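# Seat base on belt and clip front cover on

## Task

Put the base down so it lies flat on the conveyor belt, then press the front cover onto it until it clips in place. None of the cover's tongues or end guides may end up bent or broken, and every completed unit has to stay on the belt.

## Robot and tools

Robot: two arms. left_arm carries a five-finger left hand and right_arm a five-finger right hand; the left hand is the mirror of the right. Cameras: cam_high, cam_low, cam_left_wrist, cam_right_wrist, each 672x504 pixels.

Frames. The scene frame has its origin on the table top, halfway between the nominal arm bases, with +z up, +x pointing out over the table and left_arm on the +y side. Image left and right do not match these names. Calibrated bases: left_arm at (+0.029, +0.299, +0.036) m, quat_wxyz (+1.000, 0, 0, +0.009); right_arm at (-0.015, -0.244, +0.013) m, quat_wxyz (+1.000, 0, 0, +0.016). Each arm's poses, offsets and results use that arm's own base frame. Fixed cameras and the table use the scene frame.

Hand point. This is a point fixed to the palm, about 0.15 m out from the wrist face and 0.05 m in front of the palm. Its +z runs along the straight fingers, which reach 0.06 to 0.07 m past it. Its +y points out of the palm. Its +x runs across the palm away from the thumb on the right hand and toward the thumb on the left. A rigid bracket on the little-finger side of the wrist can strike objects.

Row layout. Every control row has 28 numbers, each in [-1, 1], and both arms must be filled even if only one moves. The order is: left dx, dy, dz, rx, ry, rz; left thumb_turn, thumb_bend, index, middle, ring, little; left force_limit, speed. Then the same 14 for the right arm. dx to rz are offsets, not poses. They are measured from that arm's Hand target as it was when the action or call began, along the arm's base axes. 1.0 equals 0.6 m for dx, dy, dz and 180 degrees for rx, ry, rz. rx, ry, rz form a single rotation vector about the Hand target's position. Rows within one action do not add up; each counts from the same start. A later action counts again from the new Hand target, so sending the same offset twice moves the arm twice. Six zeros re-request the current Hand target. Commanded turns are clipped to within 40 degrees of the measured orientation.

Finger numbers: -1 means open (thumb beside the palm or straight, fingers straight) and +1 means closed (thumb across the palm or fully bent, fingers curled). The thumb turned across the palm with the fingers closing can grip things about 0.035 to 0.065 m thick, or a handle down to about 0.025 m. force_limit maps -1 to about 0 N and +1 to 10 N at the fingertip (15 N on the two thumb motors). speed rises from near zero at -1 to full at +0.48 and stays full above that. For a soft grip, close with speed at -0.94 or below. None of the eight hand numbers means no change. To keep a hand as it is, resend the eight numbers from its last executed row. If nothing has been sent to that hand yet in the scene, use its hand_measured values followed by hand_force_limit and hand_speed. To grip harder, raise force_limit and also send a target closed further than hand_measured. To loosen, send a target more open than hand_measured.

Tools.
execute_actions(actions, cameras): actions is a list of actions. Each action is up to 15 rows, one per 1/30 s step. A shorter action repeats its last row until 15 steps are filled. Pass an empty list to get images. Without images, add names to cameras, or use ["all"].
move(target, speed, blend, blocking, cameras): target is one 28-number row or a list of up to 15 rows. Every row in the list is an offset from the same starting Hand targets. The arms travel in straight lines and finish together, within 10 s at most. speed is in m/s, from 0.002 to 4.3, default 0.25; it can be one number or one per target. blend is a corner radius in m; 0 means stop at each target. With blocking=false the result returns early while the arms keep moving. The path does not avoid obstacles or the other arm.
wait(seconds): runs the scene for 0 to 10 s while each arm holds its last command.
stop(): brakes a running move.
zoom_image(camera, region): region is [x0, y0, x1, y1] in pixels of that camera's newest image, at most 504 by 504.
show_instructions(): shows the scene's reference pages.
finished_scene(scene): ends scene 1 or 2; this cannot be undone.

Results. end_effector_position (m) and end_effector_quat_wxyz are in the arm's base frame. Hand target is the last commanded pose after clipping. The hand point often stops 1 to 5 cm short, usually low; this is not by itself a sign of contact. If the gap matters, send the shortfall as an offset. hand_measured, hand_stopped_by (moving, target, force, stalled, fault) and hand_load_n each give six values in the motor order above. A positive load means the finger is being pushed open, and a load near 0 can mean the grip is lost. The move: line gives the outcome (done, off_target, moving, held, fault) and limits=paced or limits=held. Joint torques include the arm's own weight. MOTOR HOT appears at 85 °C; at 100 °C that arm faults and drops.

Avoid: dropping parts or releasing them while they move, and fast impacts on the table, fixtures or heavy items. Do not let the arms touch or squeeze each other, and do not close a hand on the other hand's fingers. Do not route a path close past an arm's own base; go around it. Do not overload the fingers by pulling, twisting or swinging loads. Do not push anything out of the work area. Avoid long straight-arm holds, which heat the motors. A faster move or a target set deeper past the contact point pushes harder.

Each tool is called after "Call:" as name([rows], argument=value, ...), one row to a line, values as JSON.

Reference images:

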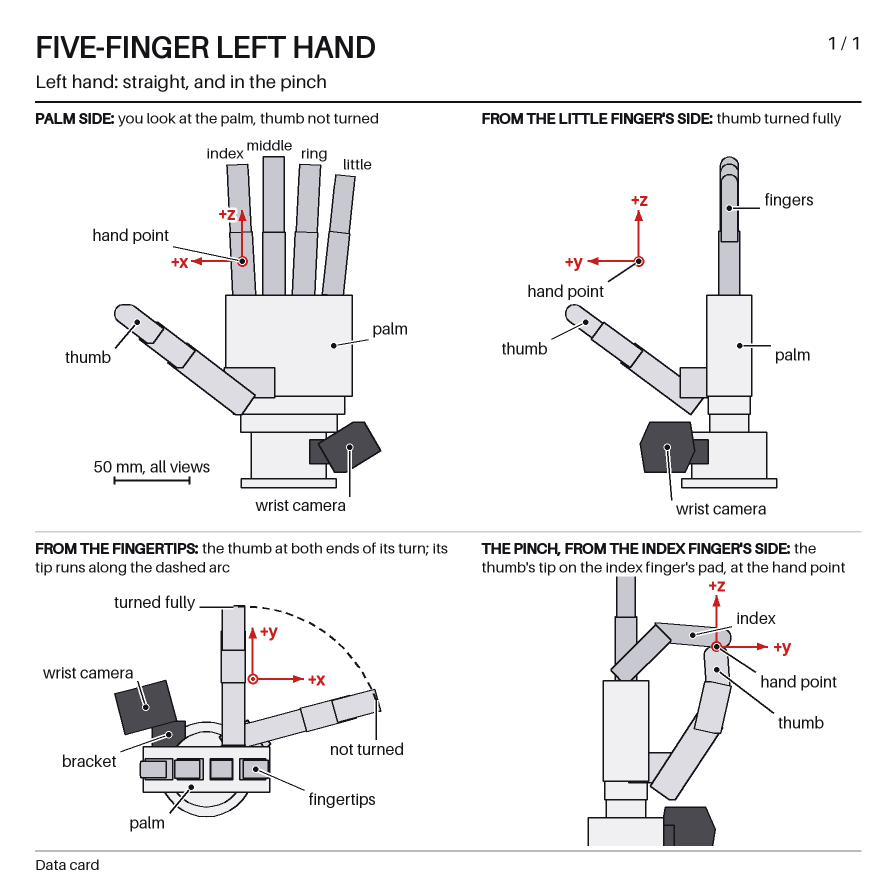

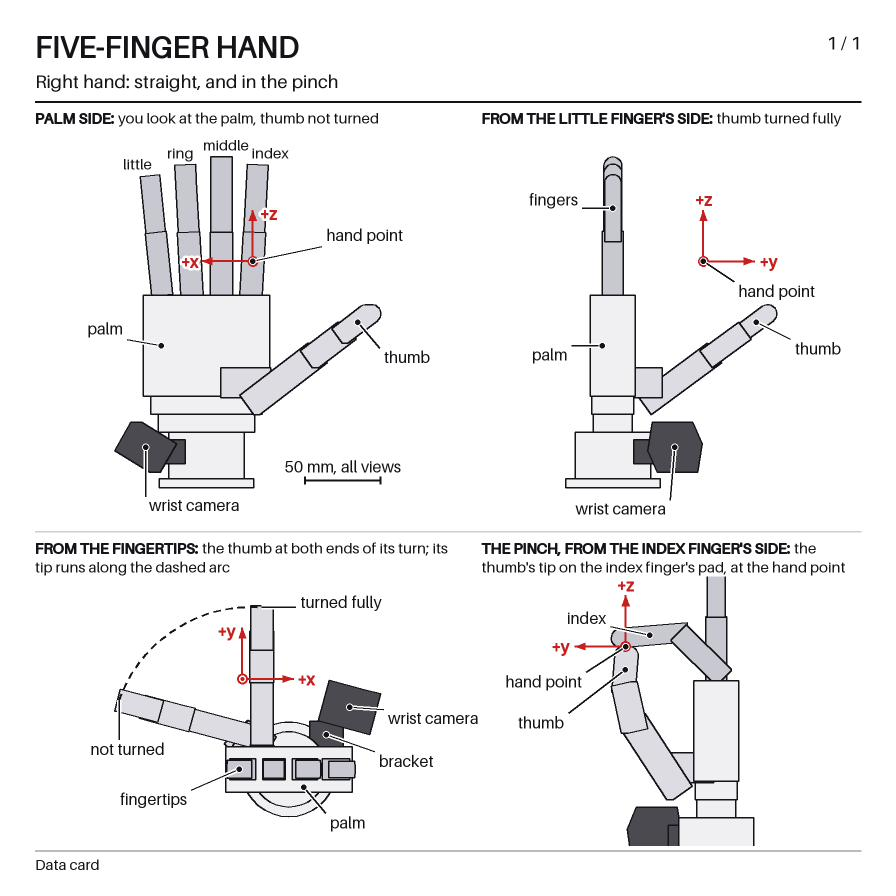

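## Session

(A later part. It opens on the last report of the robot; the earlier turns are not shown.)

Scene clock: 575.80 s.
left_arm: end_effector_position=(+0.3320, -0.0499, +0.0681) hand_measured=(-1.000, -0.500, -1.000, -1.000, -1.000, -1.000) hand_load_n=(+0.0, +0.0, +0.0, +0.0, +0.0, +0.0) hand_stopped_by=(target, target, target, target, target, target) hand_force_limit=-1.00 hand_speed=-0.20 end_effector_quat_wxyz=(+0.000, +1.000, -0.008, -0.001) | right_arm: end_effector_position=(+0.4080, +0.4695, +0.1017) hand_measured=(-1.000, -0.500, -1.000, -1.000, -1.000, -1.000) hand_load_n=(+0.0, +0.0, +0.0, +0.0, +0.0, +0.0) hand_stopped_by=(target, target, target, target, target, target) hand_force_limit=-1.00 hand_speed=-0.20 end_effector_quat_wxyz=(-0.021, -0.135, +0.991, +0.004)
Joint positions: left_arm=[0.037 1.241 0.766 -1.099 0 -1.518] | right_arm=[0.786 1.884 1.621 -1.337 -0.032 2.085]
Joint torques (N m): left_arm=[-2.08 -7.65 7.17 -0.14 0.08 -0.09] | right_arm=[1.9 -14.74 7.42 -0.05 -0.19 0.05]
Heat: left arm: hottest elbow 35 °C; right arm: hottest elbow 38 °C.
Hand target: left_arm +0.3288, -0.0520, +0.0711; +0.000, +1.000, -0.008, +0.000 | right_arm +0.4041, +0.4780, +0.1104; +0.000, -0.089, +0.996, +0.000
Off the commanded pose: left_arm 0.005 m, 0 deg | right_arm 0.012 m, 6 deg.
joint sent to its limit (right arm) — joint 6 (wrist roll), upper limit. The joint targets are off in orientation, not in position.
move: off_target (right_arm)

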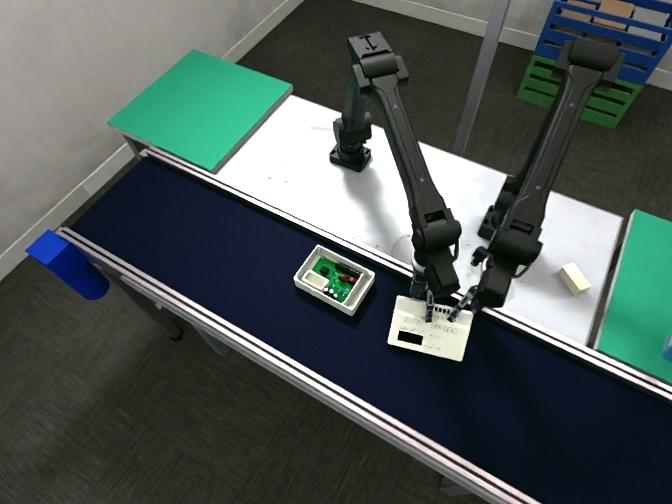

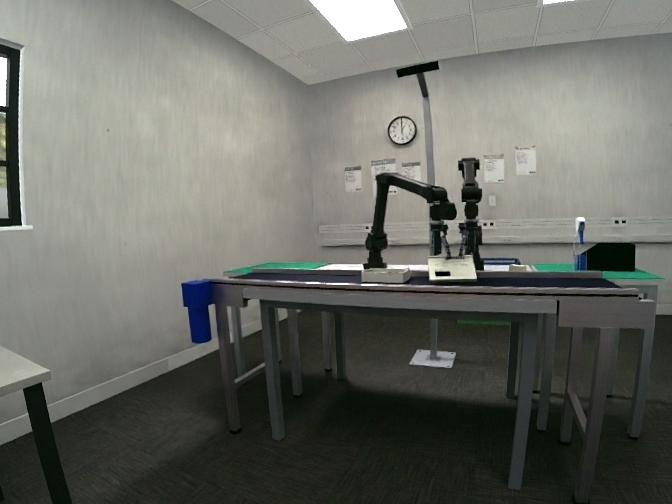

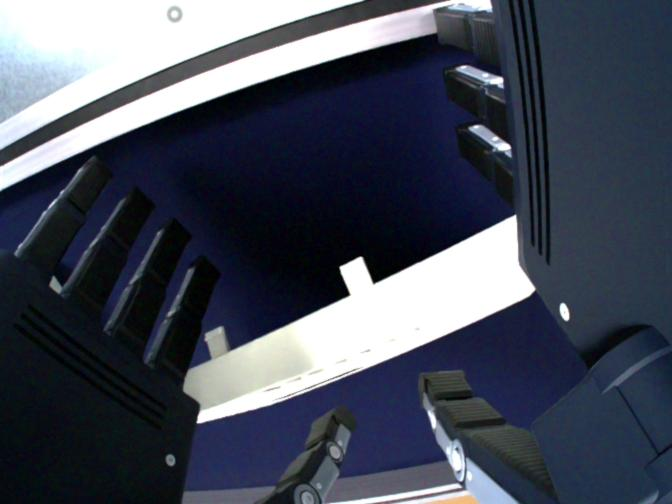

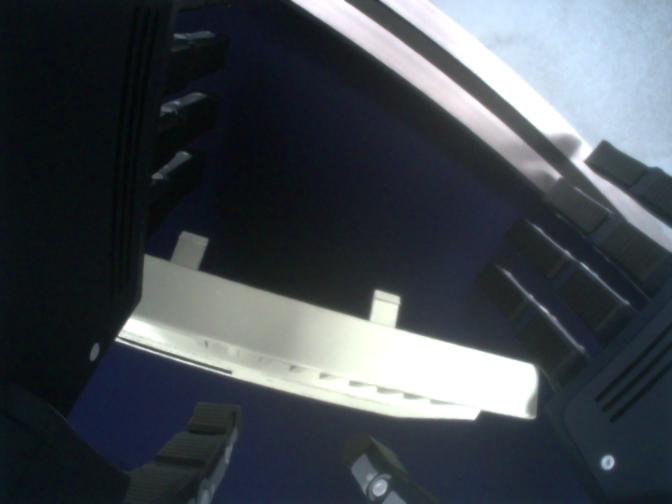

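Call:
move(target=[-0.03,0,0,0,0,0,-1,-0.5,-1,-1,-1,-1,-1,-0.2,-0.03,0,0,0,0,0,-1,-0.5,-1,-1,-1,-1,-1,-0.2], speed=0.04, cameras=["cam_high","cam_low","cam_left_wrist","cam_right_wrist"])

Call:
zoom_image(camera="cam_high", region=[370, 280, 490, 380])

Call:
zoom_image(camera="cam_low", region=[400, 200, 500, 300])

Scene clock: 578.97 s.
left_arm: end_effector_position=(+0.3156, -0.0505, +0.0692) hand_measured=(-1.000, -0.500, -1.000, -1.000, -1.000, -1.000) hand_load_n=(+0.0, +0.0, +0.0, +0.0, +0.0, +0.0) hand_stopped_by=(target, target, target, target, target, target) hand_force_limit=-1.00 hand_speed=-0.20 end_effector_quat_wxyz=(+0.000, +1.000, -0.008, +0.001) | right_arm: end_effector_position=(+0.3899, +0.4698, +0.1019) hand_measured=(-1.000, -0.500, -1.000, -1.000, -1.000, -1.000) hand_load_n=(+0.0, +0.0, +0.0, +0.0, +0.0, +0.0) hand_stopped_by=(target, target, target, target, target, target) hand_force_limit=-1.00 hand_speed=-0.20 end_effector_quat_wxyz=(-0.024, -0.145, +0.989, +0.006)
Joint positions: left_arm=[0.037 1.188 0.727 -1.108 0 -1.518] | right_arm=[0.806 1.855 1.578 -1.324 -0.039 2.085]
Joint torques (N m): left_arm=[-1.9 -6.95 7.16 -0.25 0.08 -0.06] | right_arm=[1.85 -14.33 7.41 -0.05 -0.2 0.06]
Heat: left arm: hottest elbow 35 °C; right arm: hottest elbow 38 °C.
Hand target: left_arm +0.3110, -0.0520, +0.0712; +0.000, +1.000, -0.008, +0.000 | right_arm +0.3861, +0.4780, +0.1105; +0.000, -0.089, +0.996, +0.000
Off the commanded pose: left_arm 0.005 m, 0 deg | right_arm 0.012 m, 7 deg.
joint sent to its limit (right arm) — joint 6 (wrist roll), upper limit. The joint targets are off in orientation, not in position.
move: off_target (right_arm)

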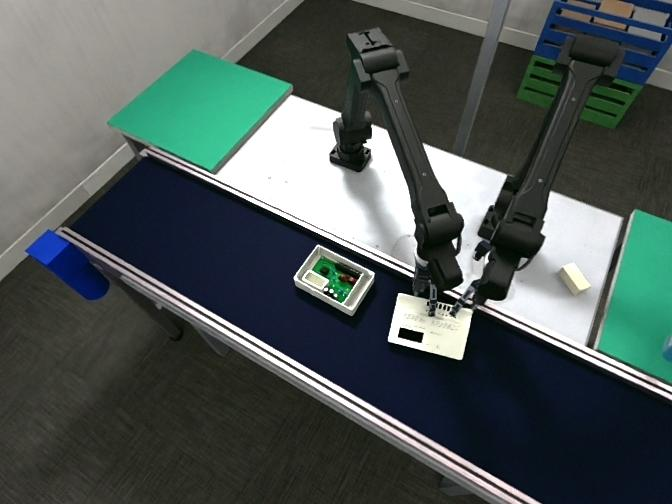

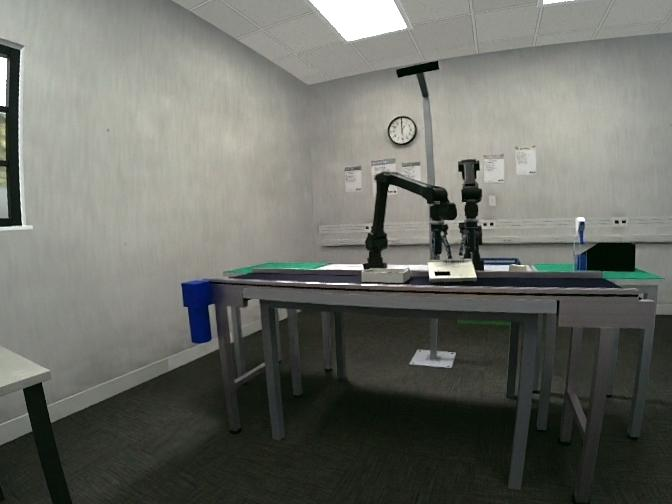

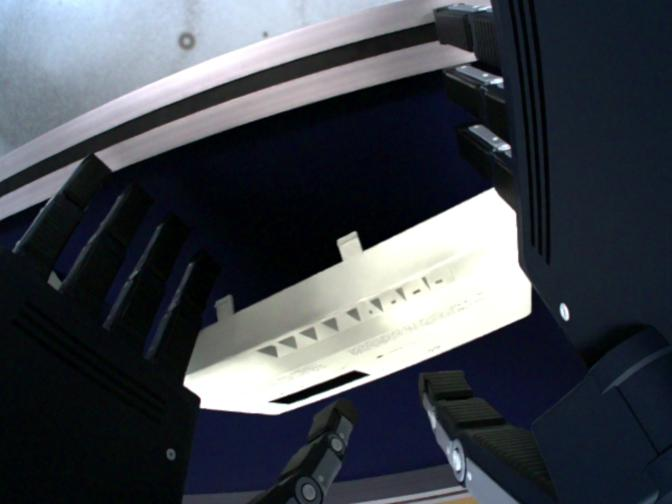

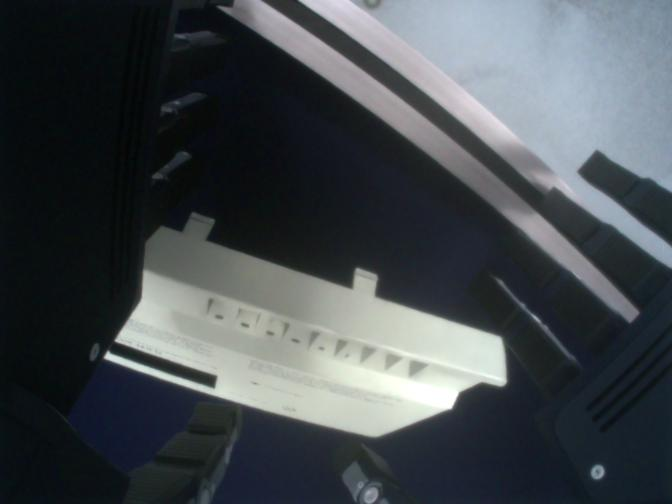

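Scaled by 4.200 from the camera's 672x504 image, which has a finer 960x720 frame.

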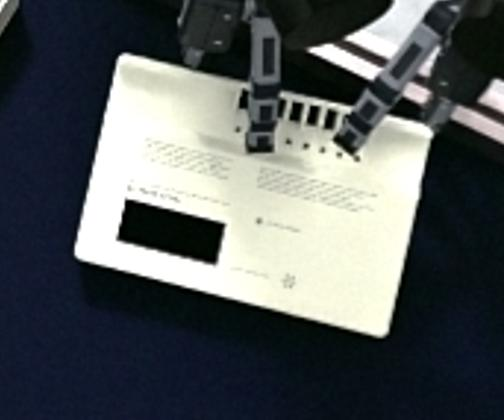

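Scaled by 5.040 from the camera's 672x504 image, which has a finer 960x720 frame.

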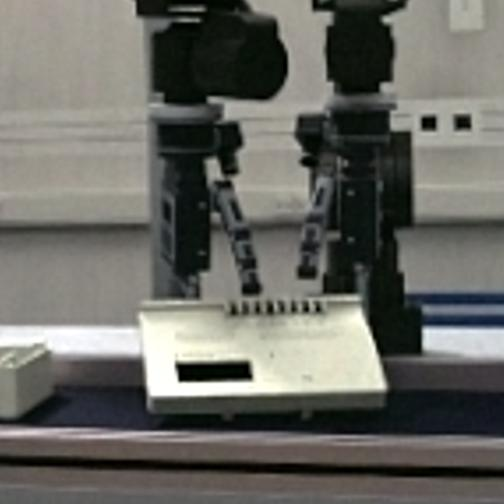

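Call:
move([
  [0,0,0.013,0,0,0,-1,-0.5,-1,-1,-1,-1,-1,-0.2,0,0,0.013,0,0,0,-1,-0.5,-1,-1,-1,-1,-1,-0.2],
  [-0.025,0,0.013,0,0,0,-1,-0.5,-1,-1,-1,-1,-1,-0.2,-0.025,0,0.013,0,0,0,-1,-0.5,-1,-1,-1,-1,-1,-0.2],
], speed=0.04, cameras=["cam_high","cam_low","cam_left_wrist","cam_right_wrist"])

Call:
zoom_image(camera="cam_high", region=[370, 280, 490, 380])

Call:
zoom_image(camera="cam_low", region=[400, 200, 500, 300])

Scene clock: 591.50 s.
left_arm: end_effector_position=(+0.2995, -0.0511, +0.0770) hand_measured=(-1.000, -0.500, -1.000, -1.000, -1.000, -1.000) hand_load_n=(+0.0, +0.0, +0.0, +0.0, +0.0, +0.0) hand_stopped_by=(target, target, target, target, target, target) hand_force_limit=-1.00 hand_speed=-0.20 end_effector_quat_wxyz=(+0.000, +1.000, -0.008, +0.000) | right_arm: end_effector_position=(+0.3775, +0.4711, +0.1107) hand_measured=(-1.000, -0.500, -1.000, -1.000, -1.000, -1.000) hand_load_n=(+0.0, -0.5, +0.0, +0.0, +0.0, +0.0) hand_stopped_by=(target, target, target, target, target, target) hand_force_limit=-1.00 hand_speed=-0.20 end_effector_quat_wxyz=(-0.022, -0.152, +0.988, +0.010)
Joint positions: left_arm=[0.037 1.13 0.707 -1.148 0 -1.518] | right_arm=[0.82 1.826 1.557 -1.324 -0.043 2.085]
Joint torques (N m): left_arm=[-1.79 -6.18 7.46 -0.17 0.08 -0.04] | right_arm=[1.96 -14.04 7.38 -0.32 -0.22 0.06]
Heat: left arm: hottest elbow 34 °C; right arm: hottest elbow 38 °C.
Hand target: left_arm +0.2959, -0.0520, +0.0789; +0.000, +1.000, -0.008, +0.000 | right_arm +0.3712, +0.4779, +0.1182; +0.000, -0.089, +0.996, +0.000
Off the commanded pose: left_arm 0.004 m, 0 deg | right_arm 0.012 m, 8 deg.
joint sent to its limit (right arm) — joint 6 (wrist roll), upper limit. The joint targets are off in orientation, not in position.
move: off_target (right_arm)

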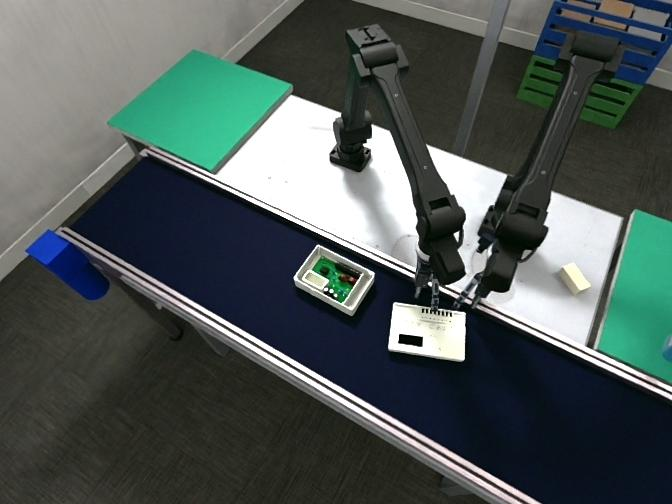

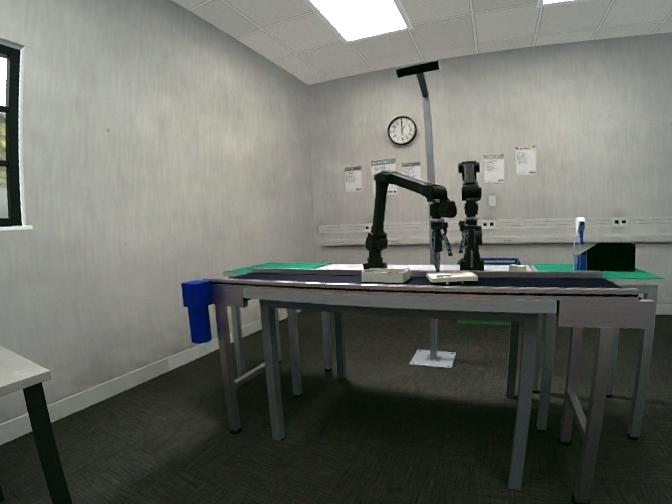

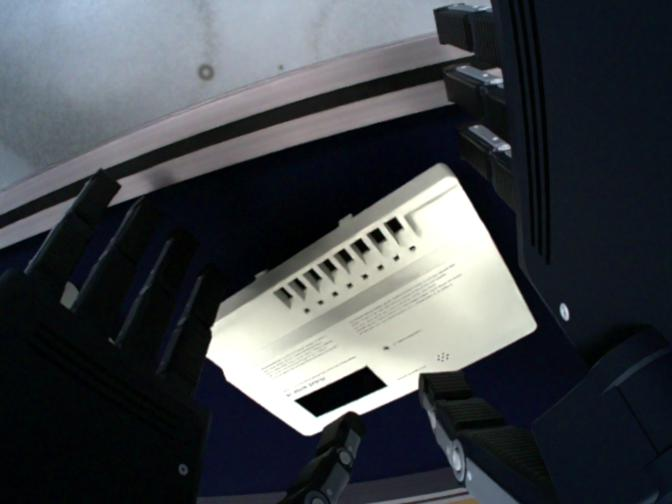

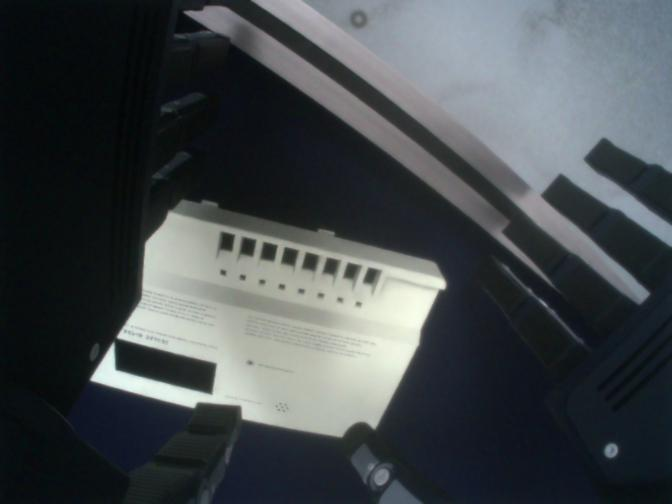

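Scaled by 4.200 from the camera's 672x504 image, which has a finer 960x720 frame.

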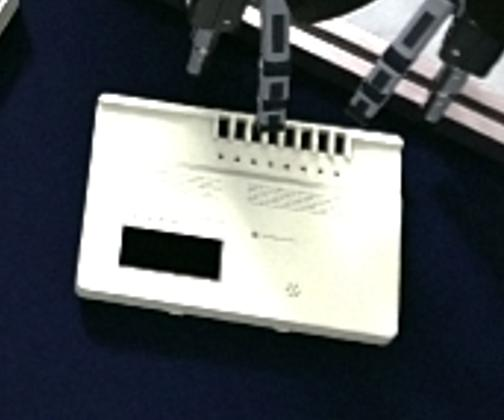

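Scaled by 5.040 from the camera's 672x504 image, which has a finer 960x720 frame.

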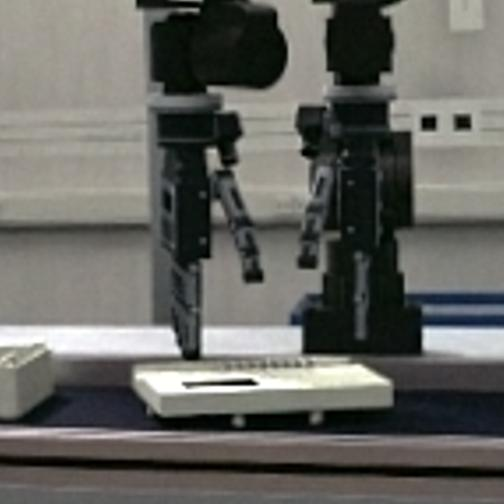

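Call:
zoom_image(camera="cam_low", region=[420, 262, 484, 294])

Scaled by 7.875 from the camera's 672x504 image, which has a finer 960x720 frame.

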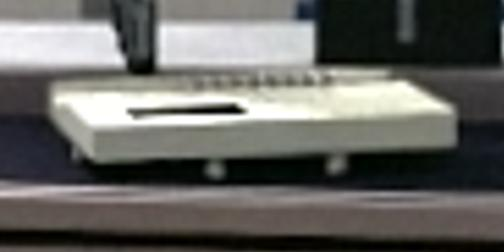

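Call:
move([
  [0,0,0.07,0,0,0,-1,-1,-1,-1,-1,-1,-1,-0.2,0,0,0.07,0,0,0,-1,-1,-1,-1,-1,-1,-1,-0.2],
  [0.2095,0.110,0.07,0,0,0.1,-1,-1,-1,-1,-1,-1,-1,-0.2,0.273,-0.0458,0.07,0,0,0.0333,-1,-1,-1,-1,-1,-1,-1,-0.2],
], speed=0.1, cameras=["cam_high","cam_low","cam_left_wrist","cam_right_wrist"])

Scene clock: 612.03 s.
left_arm: end_effector_position=(+0.3956, +0.0053, +0.1032) hand_measured=(-1.000, -1.000, -1.000, -1.000, -1.000, -1.000) hand_load_n=(+0.0, +0.0, +0.0, +0.0, +0.0, +0.0) hand_stopped_by=(target, target, target, target, target, target) hand_force_limit=-1.00 hand_speed=-0.20 end_effector_quat_wxyz=(+0.001, +0.990, +0.135, -0.027) | right_arm: end_effector_position=(+0.5240, +0.4489, +0.1527) hand_measured=(-1.000, -1.000, -1.000, -1.000, -1.000, -1.000) hand_load_n=(+0.0, +0.0, +0.0, +0.0, +0.0, +0.0) hand_stopped_by=(target, target, target, target, target, target) hand_force_limit=-1.00 hand_speed=-0.20 end_effector_quat_wxyz=(-0.007, -0.140, +0.990, -0.003)
Joint positions: left_arm=[0.158 1.373 0.992 -1.243 0 -1.685] | right_arm=[0.643 2.063 2.036 -1.559 -0.001 1.934]
Joint torques (N m): left_arm=[-0.97 -7.94 12.92 0.39 0.09 -0.2] | right_arm=[0.21 -14.74 11.88 -1.05 -0.05 -0.08]
Heat: left arm: hottest elbow 34 °C; right arm: hottest elbow 37 °C.
Hand target: left_arm +0.4216, +0.0139, +0.1209; +0.000, +0.989, +0.148, +0.000 | right_arm +0.5350, +0.4506, +0.1603; +0.000, -0.141, +0.990, +0.000
Off the commanded pose: left_arm 0.033 m, 3 deg | right_arm 0.013 m, 1 deg.
move: off_target (left_arm, right_arm)

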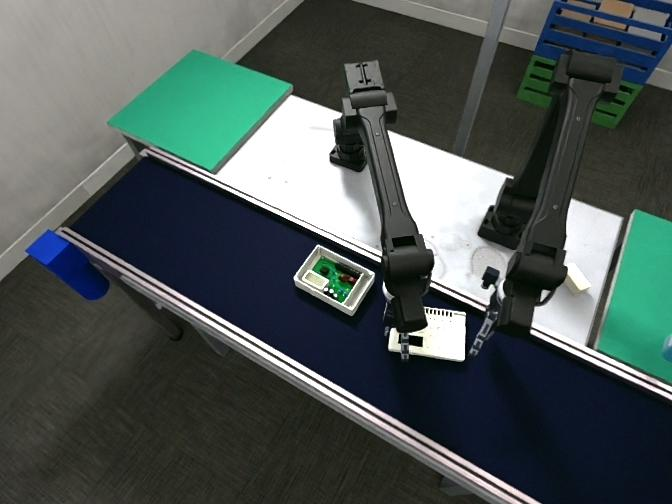

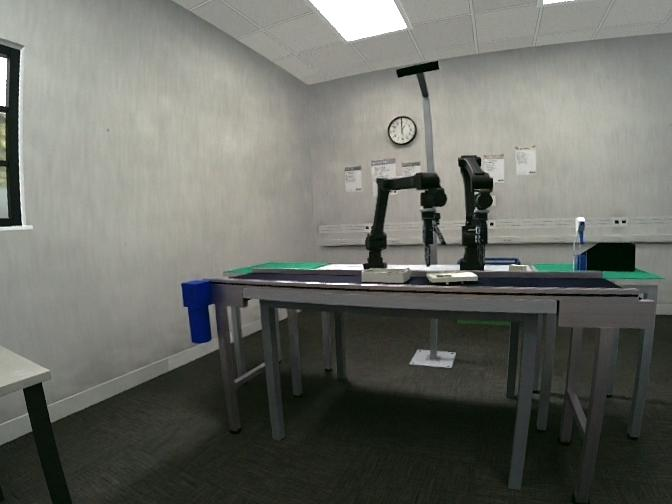

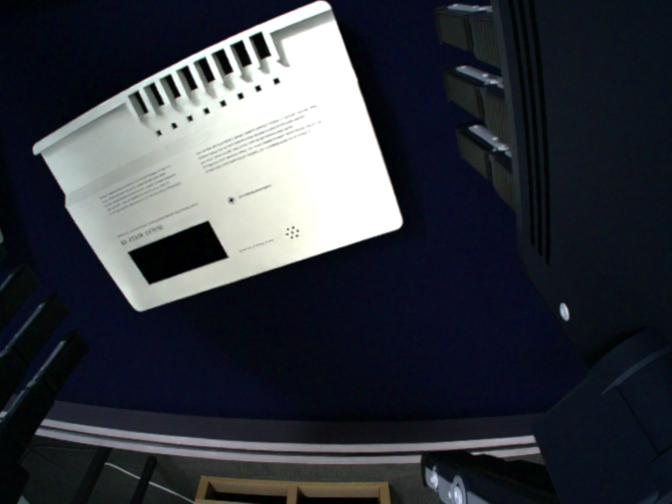

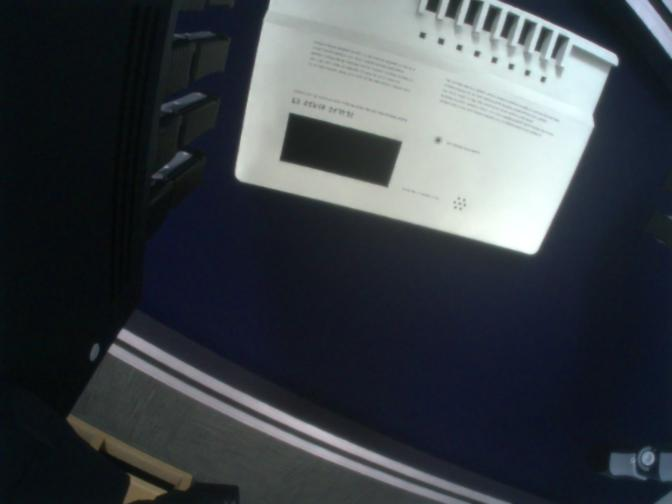

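Call:
move(target=[0.035,0,-0.05,0,0,0,-1,-1,-1,-1,-1,-1,-1,-0.2,0,0,-0.06,0,0,0,-1,-1,-1,-1,-1,-1,-1,-0.2], speed=0.08, cameras=["cam_left_wrist","cam_right_wrist"])

Scene clock: 616.67 s.
left_arm: end_effector_position=(+0.4164, +0.0089, +0.0745) hand_measured=(-1.000, -1.000, -1.000, -1.000, -1.000, -1.000) hand_load_n=(+0.0, +0.0, +0.0, +0.0, +0.0, +0.0) hand_stopped_by=(target, target, target, target, target, target) hand_force_limit=-1.00 hand_speed=-0.20 end_effector_quat_wxyz=(+0.001, +0.990, +0.140, -0.027) | right_arm: end_effector_position=(+0.5290, +0.4527, +0.1311) hand_measured=(-1.000, -1.000, -1.000, -1.000, -1.000, -1.000) hand_load_n=(+0.0, +0.0, +0.0, +0.0, +0.0, +0.0) hand_stopped_by=(target, target, target, target, target, target) hand_force_limit=-1.00 hand_speed=-0.20 end_effector_quat_wxyz=(-0.001, -0.140, +0.990, +0.000)
Joint positions: left_arm=[0.158 1.459 0.998 -1.163 0 -1.694] | right_arm=[0.643 2.076 1.998 -1.495 -0.001 1.933]
Joint torques (N m): left_arm=[-1.55 -9.05 12.3 0.42 0.1 -0.23] | right_arm=[0.15 -15.27 7.95 -0.05 -0.04 -0.1]
Heat: left arm: hottest elbow 35 °C; right arm: hottest elbow 38 °C.
Hand target: left_arm +0.4426, +0.0139, +0.0909; +0.000, +0.989, +0.148, +0.000 | right_arm +0.5350, +0.4506, +0.1242; +0.000, -0.141, +0.990, +0.000
Off the commanded pose: left_arm 0.031 m, 3 deg | right_arm 0.009 m, 0 deg.
move: off_target (left_arm)
Images, in order (width x height): cam_left_wrist 672x504, cam_right_wrist 672x504.

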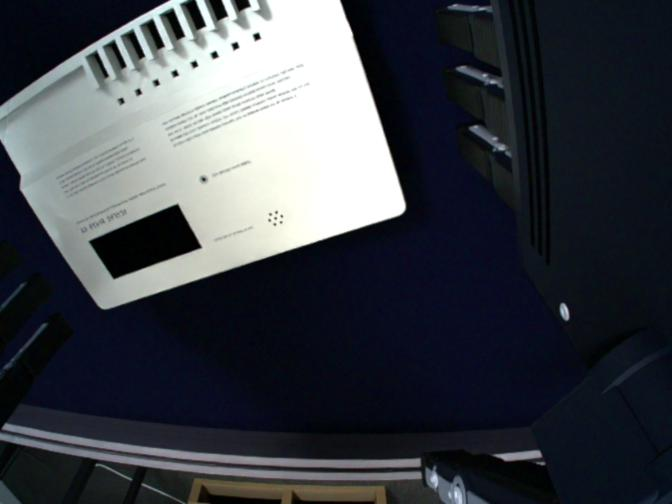

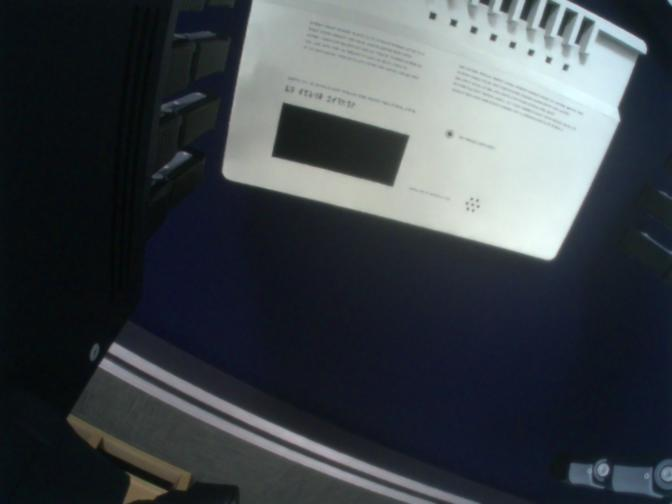

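Call:
move(target=[0,0,-0.033,0,0,0.011,-1,-1,-1,-1,-1,-1,-1,-0.2,-0.03,-0.008,-0.05,0,0,0.008,-1,-1,-1,-1,-1,-1,-1,-0.2], speed=0.06, cameras=["cam_left_wrist","cam_right_wrist"])

Scene clock: 623.47 s.
left_arm: end_effector_position=(+0.4319, +0.0129, +0.0678) hand_measured=(-1.000, -1.000, -1.000, -1.000, -1.000, -1.000) hand_load_n=(+0.0, +0.0, +0.0, +0.0, +0.0, +0.0) hand_stopped_by=(target, target, target, target, target, target) hand_force_limit=-1.00 hand_speed=-0.20 end_effector_quat_wxyz=(+0.000, +0.987, +0.159, -0.009) | right_arm: end_effector_position=(+0.5154, +0.4435, +0.0866) hand_measured=(-1.000, -1.000, -1.000, -1.000, -1.000, -1.000) hand_load_n=(+0.0, -0.5, +0.0, +0.0, +0.0, +0.0) hand_stopped_by=(target, target, target, target, target, target) hand_force_limit=-1.00 hand_speed=-0.20 end_effector_quat_wxyz=(-0.010, -0.148, +0.989, -0.005)
Joint positions: left_arm=[0.158 1.48 0.998 -1.107 0 -1.732] | right_arm=[0.643 2.064 1.863 -1.393 -0.001 1.917]
Joint torques (N m): left_arm=[-1.73 -9.23 9.17 0.55 0.09 -0.2] | right_arm=[0.91 -16.62 7.64 -0.1 -0.05 -0.11]
Heat: left arm: hottest elbow 35 °C; right arm: hottest elbow 38 °C.
Hand target: left_arm +0.4426, +0.0139, +0.0711; +0.000, +0.986, +0.165, +0.000 | right_arm +0.5170, +0.4458, +0.0941; +0.000, -0.153, +0.988, +0.000
Off the commanded pose: left_arm 0.011 m, 1 deg | right_arm 0.008 m, 1 deg.
move: off_target (left_arm)
Images, in order (width x height): cam_left_wrist 672x504, cam_right_wrist 672x504.

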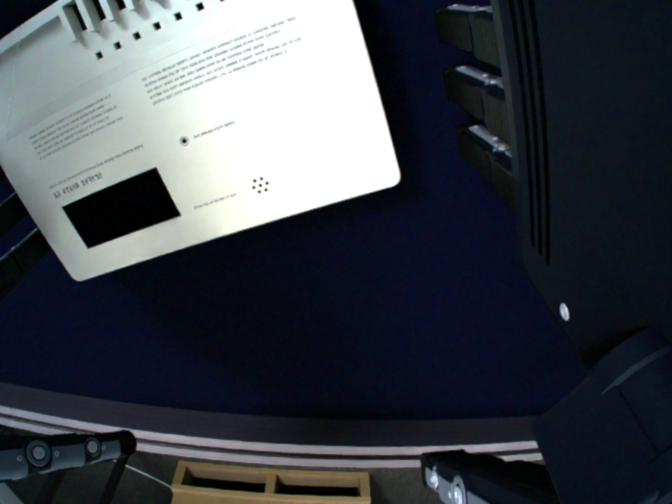

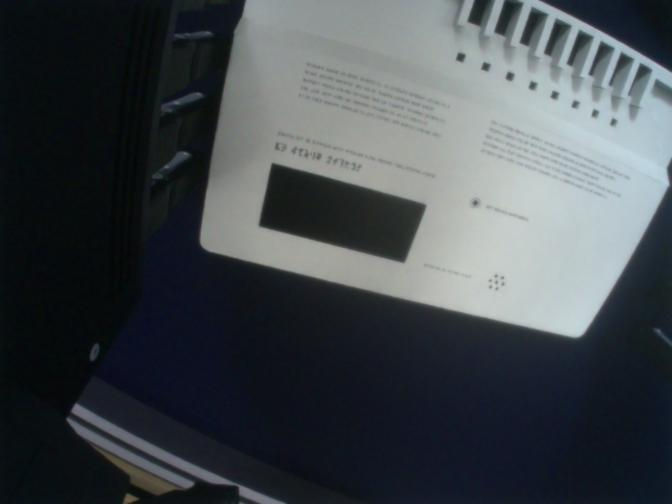

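Call:
move([
  [0,0,-0.02,0,0,0,-1,-1,-1,-1,-1,-1,-1,-0.2,0.0193,-0.0062,0.007,0,0,0,-1,-1,-1,-1,-1,-1,-1,-0.2],
  [-0.0077,-0.0468,-0.02,0,0,0,-1,-1,-1,-1,-1,-1,-1,-0.2,0.0193,-0.0062,0.007,0,0,0,-1,-1,-1,-1,-1,-1,-1,-0.2],
], speed=0.05, cameras=["cam_left_wrist","cam_right_wrist","cam_low"])

Call:
zoom_image(camera="cam_low", region=[410, 240, 494, 290])

Scene clock: 629.83 s.
left_arm: end_effector_position=(+0.4356, -0.0107, +0.0558) hand_measured=(-1.000, -1.000, -1.000, -1.000, -1.000, -1.000) hand_load_n=(+0.0, +0.0, +0.0, +0.0, +0.0, +0.5) hand_stopped_by=(target, target, target, target, target, target) hand_force_limit=-1.00 hand_speed=-0.20 end_effector_quat_wxyz=(+0.000, +0.987, +0.162, -0.009) | right_arm: end_effector_position=(+0.5142, +0.4436, +0.0864) hand_measured=(-1.000, -1.000, -1.000, -1.000, -1.000, -1.000) hand_load_n=(+0.0, -0.5, +0.0, +0.0, +0.0, +0.0) hand_stopped_by=(target, target, target, target, target, target) hand_force_limit=-1.00 hand_speed=-0.20 end_effector_quat_wxyz=(-0.011, -0.155, +0.988, -0.005)
Joint positions: left_arm=[0.095 1.496 0.98 -1.072 0 -1.801] | right_arm=[0.643 2.064 1.863 -1.393 -0.001 1.902]
Joint torques (N m): left_arm=[-2.32 -10.81 7.08 0.57 0.09 -0.19] | right_arm=[-0.21 -15.62 10.92 -0.92 -0.04 -0.1]
Heat: left arm: hottest elbow 35 °C; right arm: hottest elbow 39 °C.
Hand target: left_arm +0.4379, -0.0142, +0.0591; +0.000, +0.986, +0.165, +0.000 | right_arm +0.5284, +0.4421, +0.0982; +0.000, -0.153, +0.988, +0.000
Off the commanded pose: left_arm 0.005 m, 1 deg | right_arm 0.019 m, 1 deg.
move: off_target (right_arm)
Images, in order (width x height): cam_low 672x504, cam_left_wrist 672x504, cam_right_wrist 672x504.

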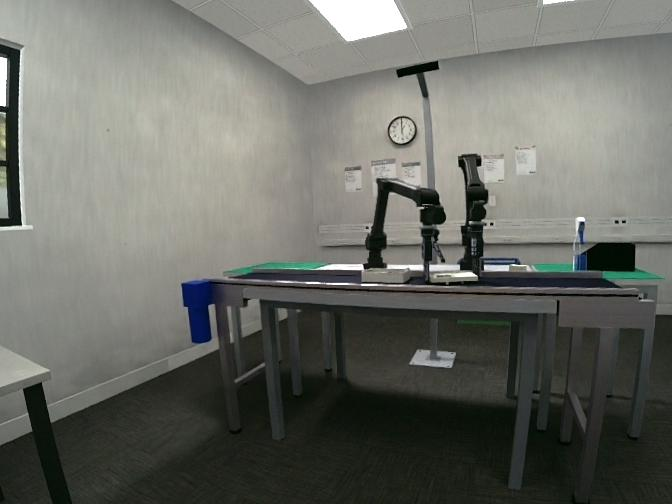

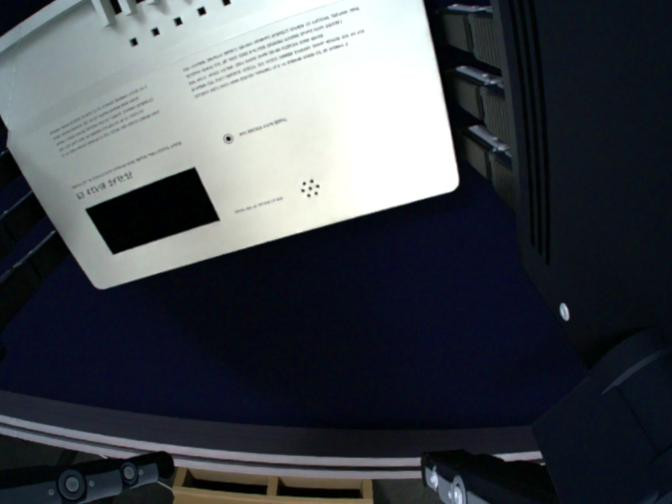

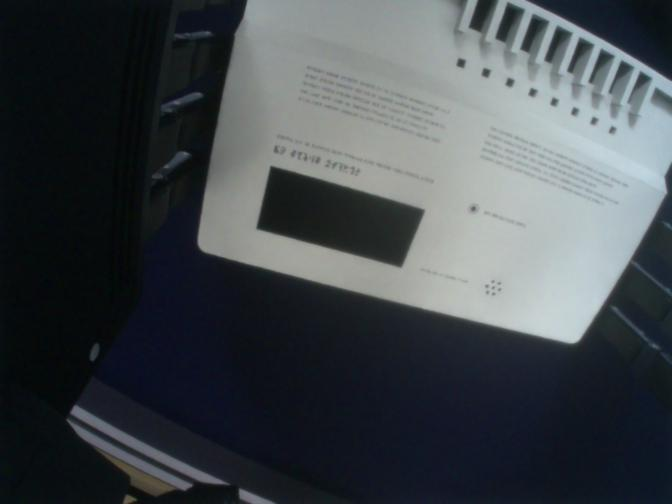

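Scaled by 6.000 from the camera's 672x504 image, which has a finer 960x720 frame.

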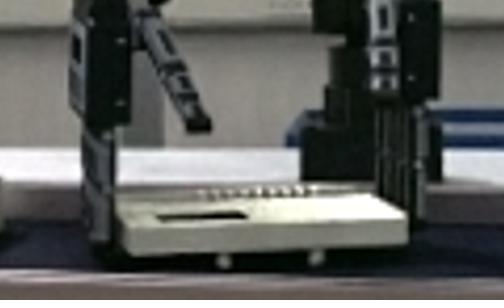

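Call:
move(target=[0,0,0,0,0,0,-1,-1,-1,-1,-1,-1,-1,-0.2,0.01,-0.003,0.01,0,0,0,-1,-1,-1,-1,-1,-1,-1,-0.2], speed=0.05, cameras=["cam_left_wrist","cam_right_wrist","cam_low"])

Scene clock: 632.40 s.
left_arm: end_effector_position=(+0.4357, -0.0107, +0.0558) hand_measured=(-1.000, -1.000, -1.000, -1.000, -1.000, -1.000) hand_load_n=(+0.0, +0.0, +0.0, +0.0, +0.0, +0.0) hand_stopped_by=(target, target, target, target, target, target) hand_force_limit=-1.00 hand_speed=-0.20 end_effector_quat_wxyz=(+0.000, +0.987, +0.162, -0.009) | right_arm: end_effector_position=(+0.5194, +0.4411, +0.0948) hand_measured=(-1.000, -1.000, -1.000, -1.000, -1.000, -1.000) hand_load_n=(+0.0, +0.0, +0.0, +0.0, +0.0, +0.0) hand_stopped_by=(target, target, target, target, target, target) hand_force_limit=-1.00 hand_speed=-0.20 end_effector_quat_wxyz=(-0.009, -0.155, +0.988, -0.004)
Joint positions: left_arm=[0.095 1.496 0.98 -1.072 0 -1.802] | right_arm=[0.635 2.064 1.884 -1.411 -0.001 1.894]
Joint torques (N m): left_arm=[-2.26 -10.75 7.09 0.57 0.09 -0.21] | right_arm=[-0.21 -14.97 11.62 -1.05 -0.05 -0.09]
Heat: left arm: hottest elbow 35 °C; right arm: hottest elbow 39 °C.
Hand target: left_arm +0.4379, -0.0142, +0.0591; +0.000, +0.986, +0.165, +0.000 | right_arm +0.5346, +0.4402, +0.1043; +0.000, -0.153, +0.988, +0.000
Off the commanded pose: left_arm 0.005 m, 1 deg | right_arm 0.018 m, 1 deg.
move: off_target (right_arm)
Images, in order (width x height): cam_low 672x504, cam_left_wrist 672x504, cam_right_wrist 672x504.

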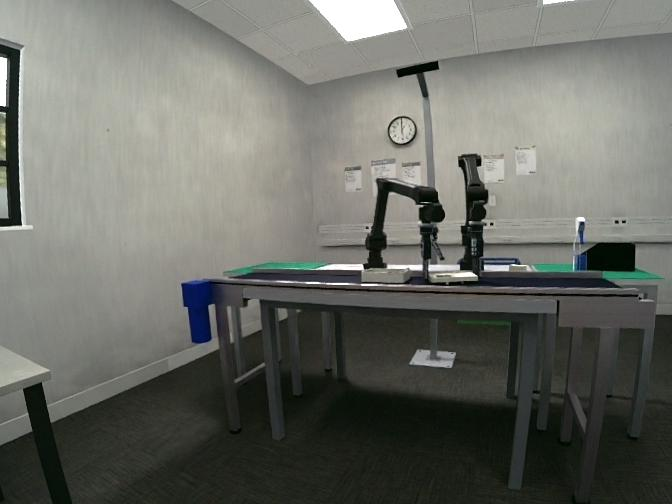

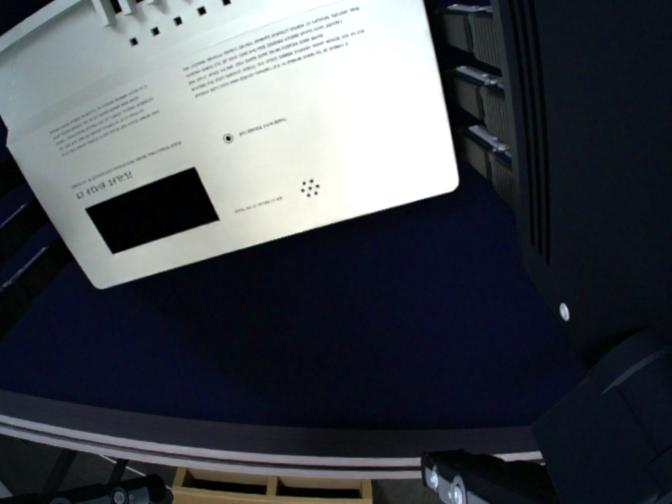

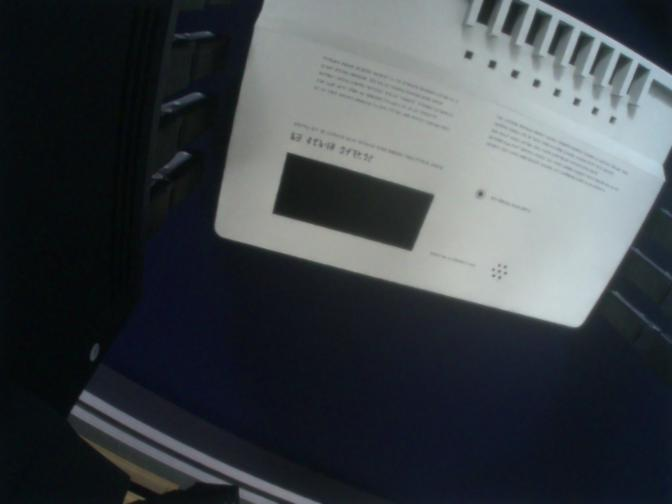

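Call:
move([
  [0,0,0,0,0,0,-1,-1,-1,-1,-1,-1,-1,-0.2,-0.0107,0.0333,-0.003,0,0,0,-1,-1,-1,-1,-1,-1,-1,-0.2],
  [0.0075,-0.0267,0,0,0,0,-1,-1,-1,-1,-1,-1,-1,-0.2,-0.025,0.078,-0.003,0,0,0,-1,-1,-1,-1,-1,-1,-1,-0.2],
], speed=0.04, cameras=["cam_left_wrist","cam_right_wrist","cam_low","cam_high"])

Scene clock: 637.33 s.
left_arm: end_effector_position=(+0.4367, -0.0166, +0.0550) hand_measured=(-1.000, -1.000, -1.000, -1.000, -1.000, -1.000) hand_load_n=(+0.0, +0.0, +0.0, +0.0, +0.5, +0.0) hand_stopped_by=(target, target, target, target, target, target) hand_force_limit=-1.00 hand_speed=-0.20 end_effector_quat_wxyz=(-0.008, +0.986, +0.168, -0.008) | right_arm: end_effector_position=(+0.5244, +0.4551, +0.0945) hand_measured=(-1.000, -1.000, -1.000, -1.000, -1.000, -1.000) hand_load_n=(+0.0, -0.5, +0.0, +0.0, +0.5, +0.0) hand_stopped_by=(target, target, target, target, target, target) hand_force_limit=-1.00 hand_speed=-0.20 end_effector_quat_wxyz=(-0.009, -0.144, +0.989, -0.013)
Joint positions: left_arm=[0.071 1.496 0.98 -1.072 -0.015 -1.837] | right_arm=[0.654 2.104 1.953 -1.449 0.013 1.937]
Joint torques (N m): left_arm=[-3.43 -10.17 7.86 0.53 0.69 -0.24] | right_arm=[3.78 -14.86 12.18 -0.62 -0.71 0.15]
Heat: left arm: hottest elbow 34 °C; right arm: hottest elbow 40 °C.
Hand target: left_arm +0.4424, -0.0301, +0.0591; +0.000, +0.986, +0.165, +0.000 | right_arm +0.5195, +0.4872, +0.1026; +0.000, -0.153, +0.988, +0.000
Off the commanded pose: left_arm 0.015 m, 1 deg | right_arm 0.033 m, 2 deg.
move: off_target (left_arm, right_arm)

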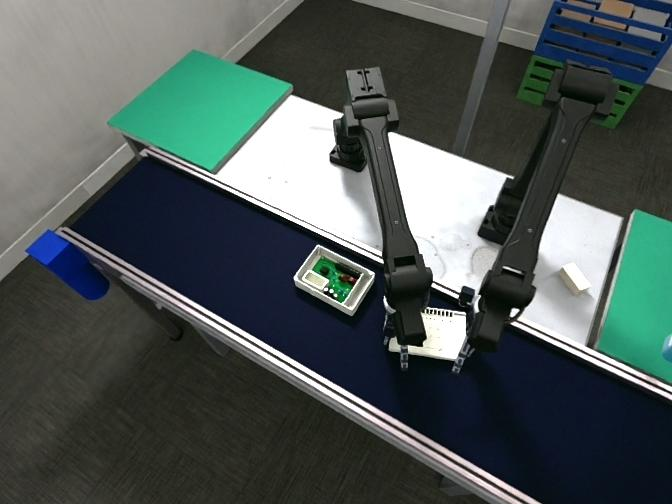

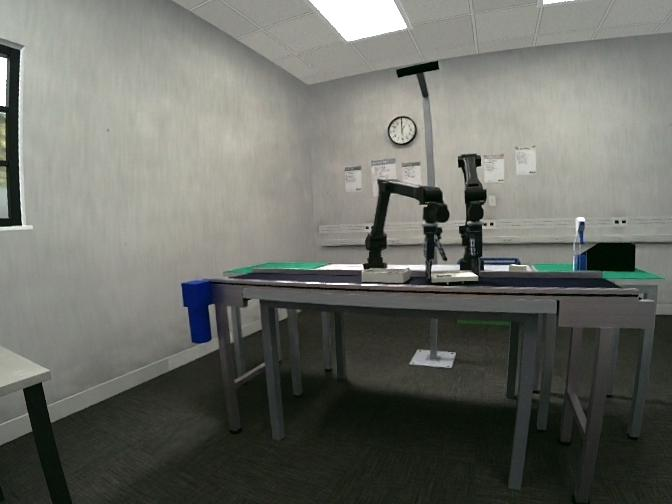

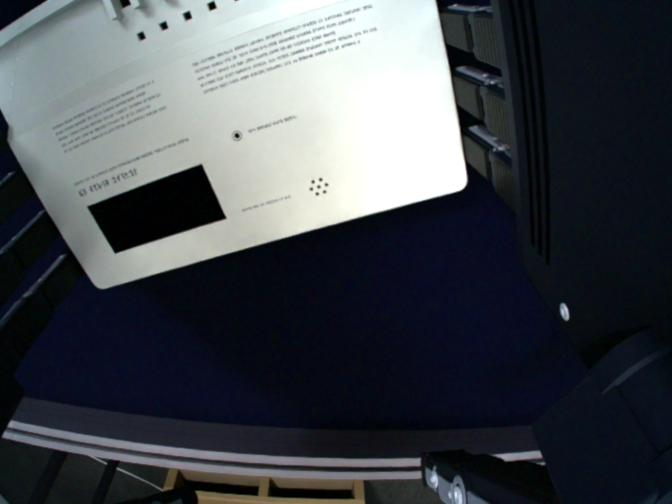

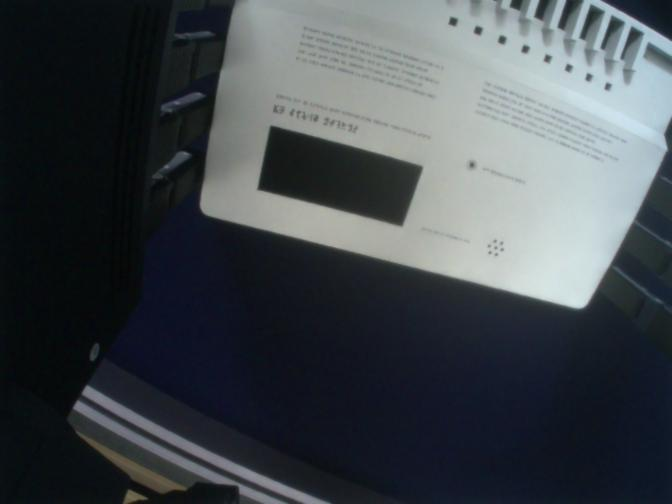

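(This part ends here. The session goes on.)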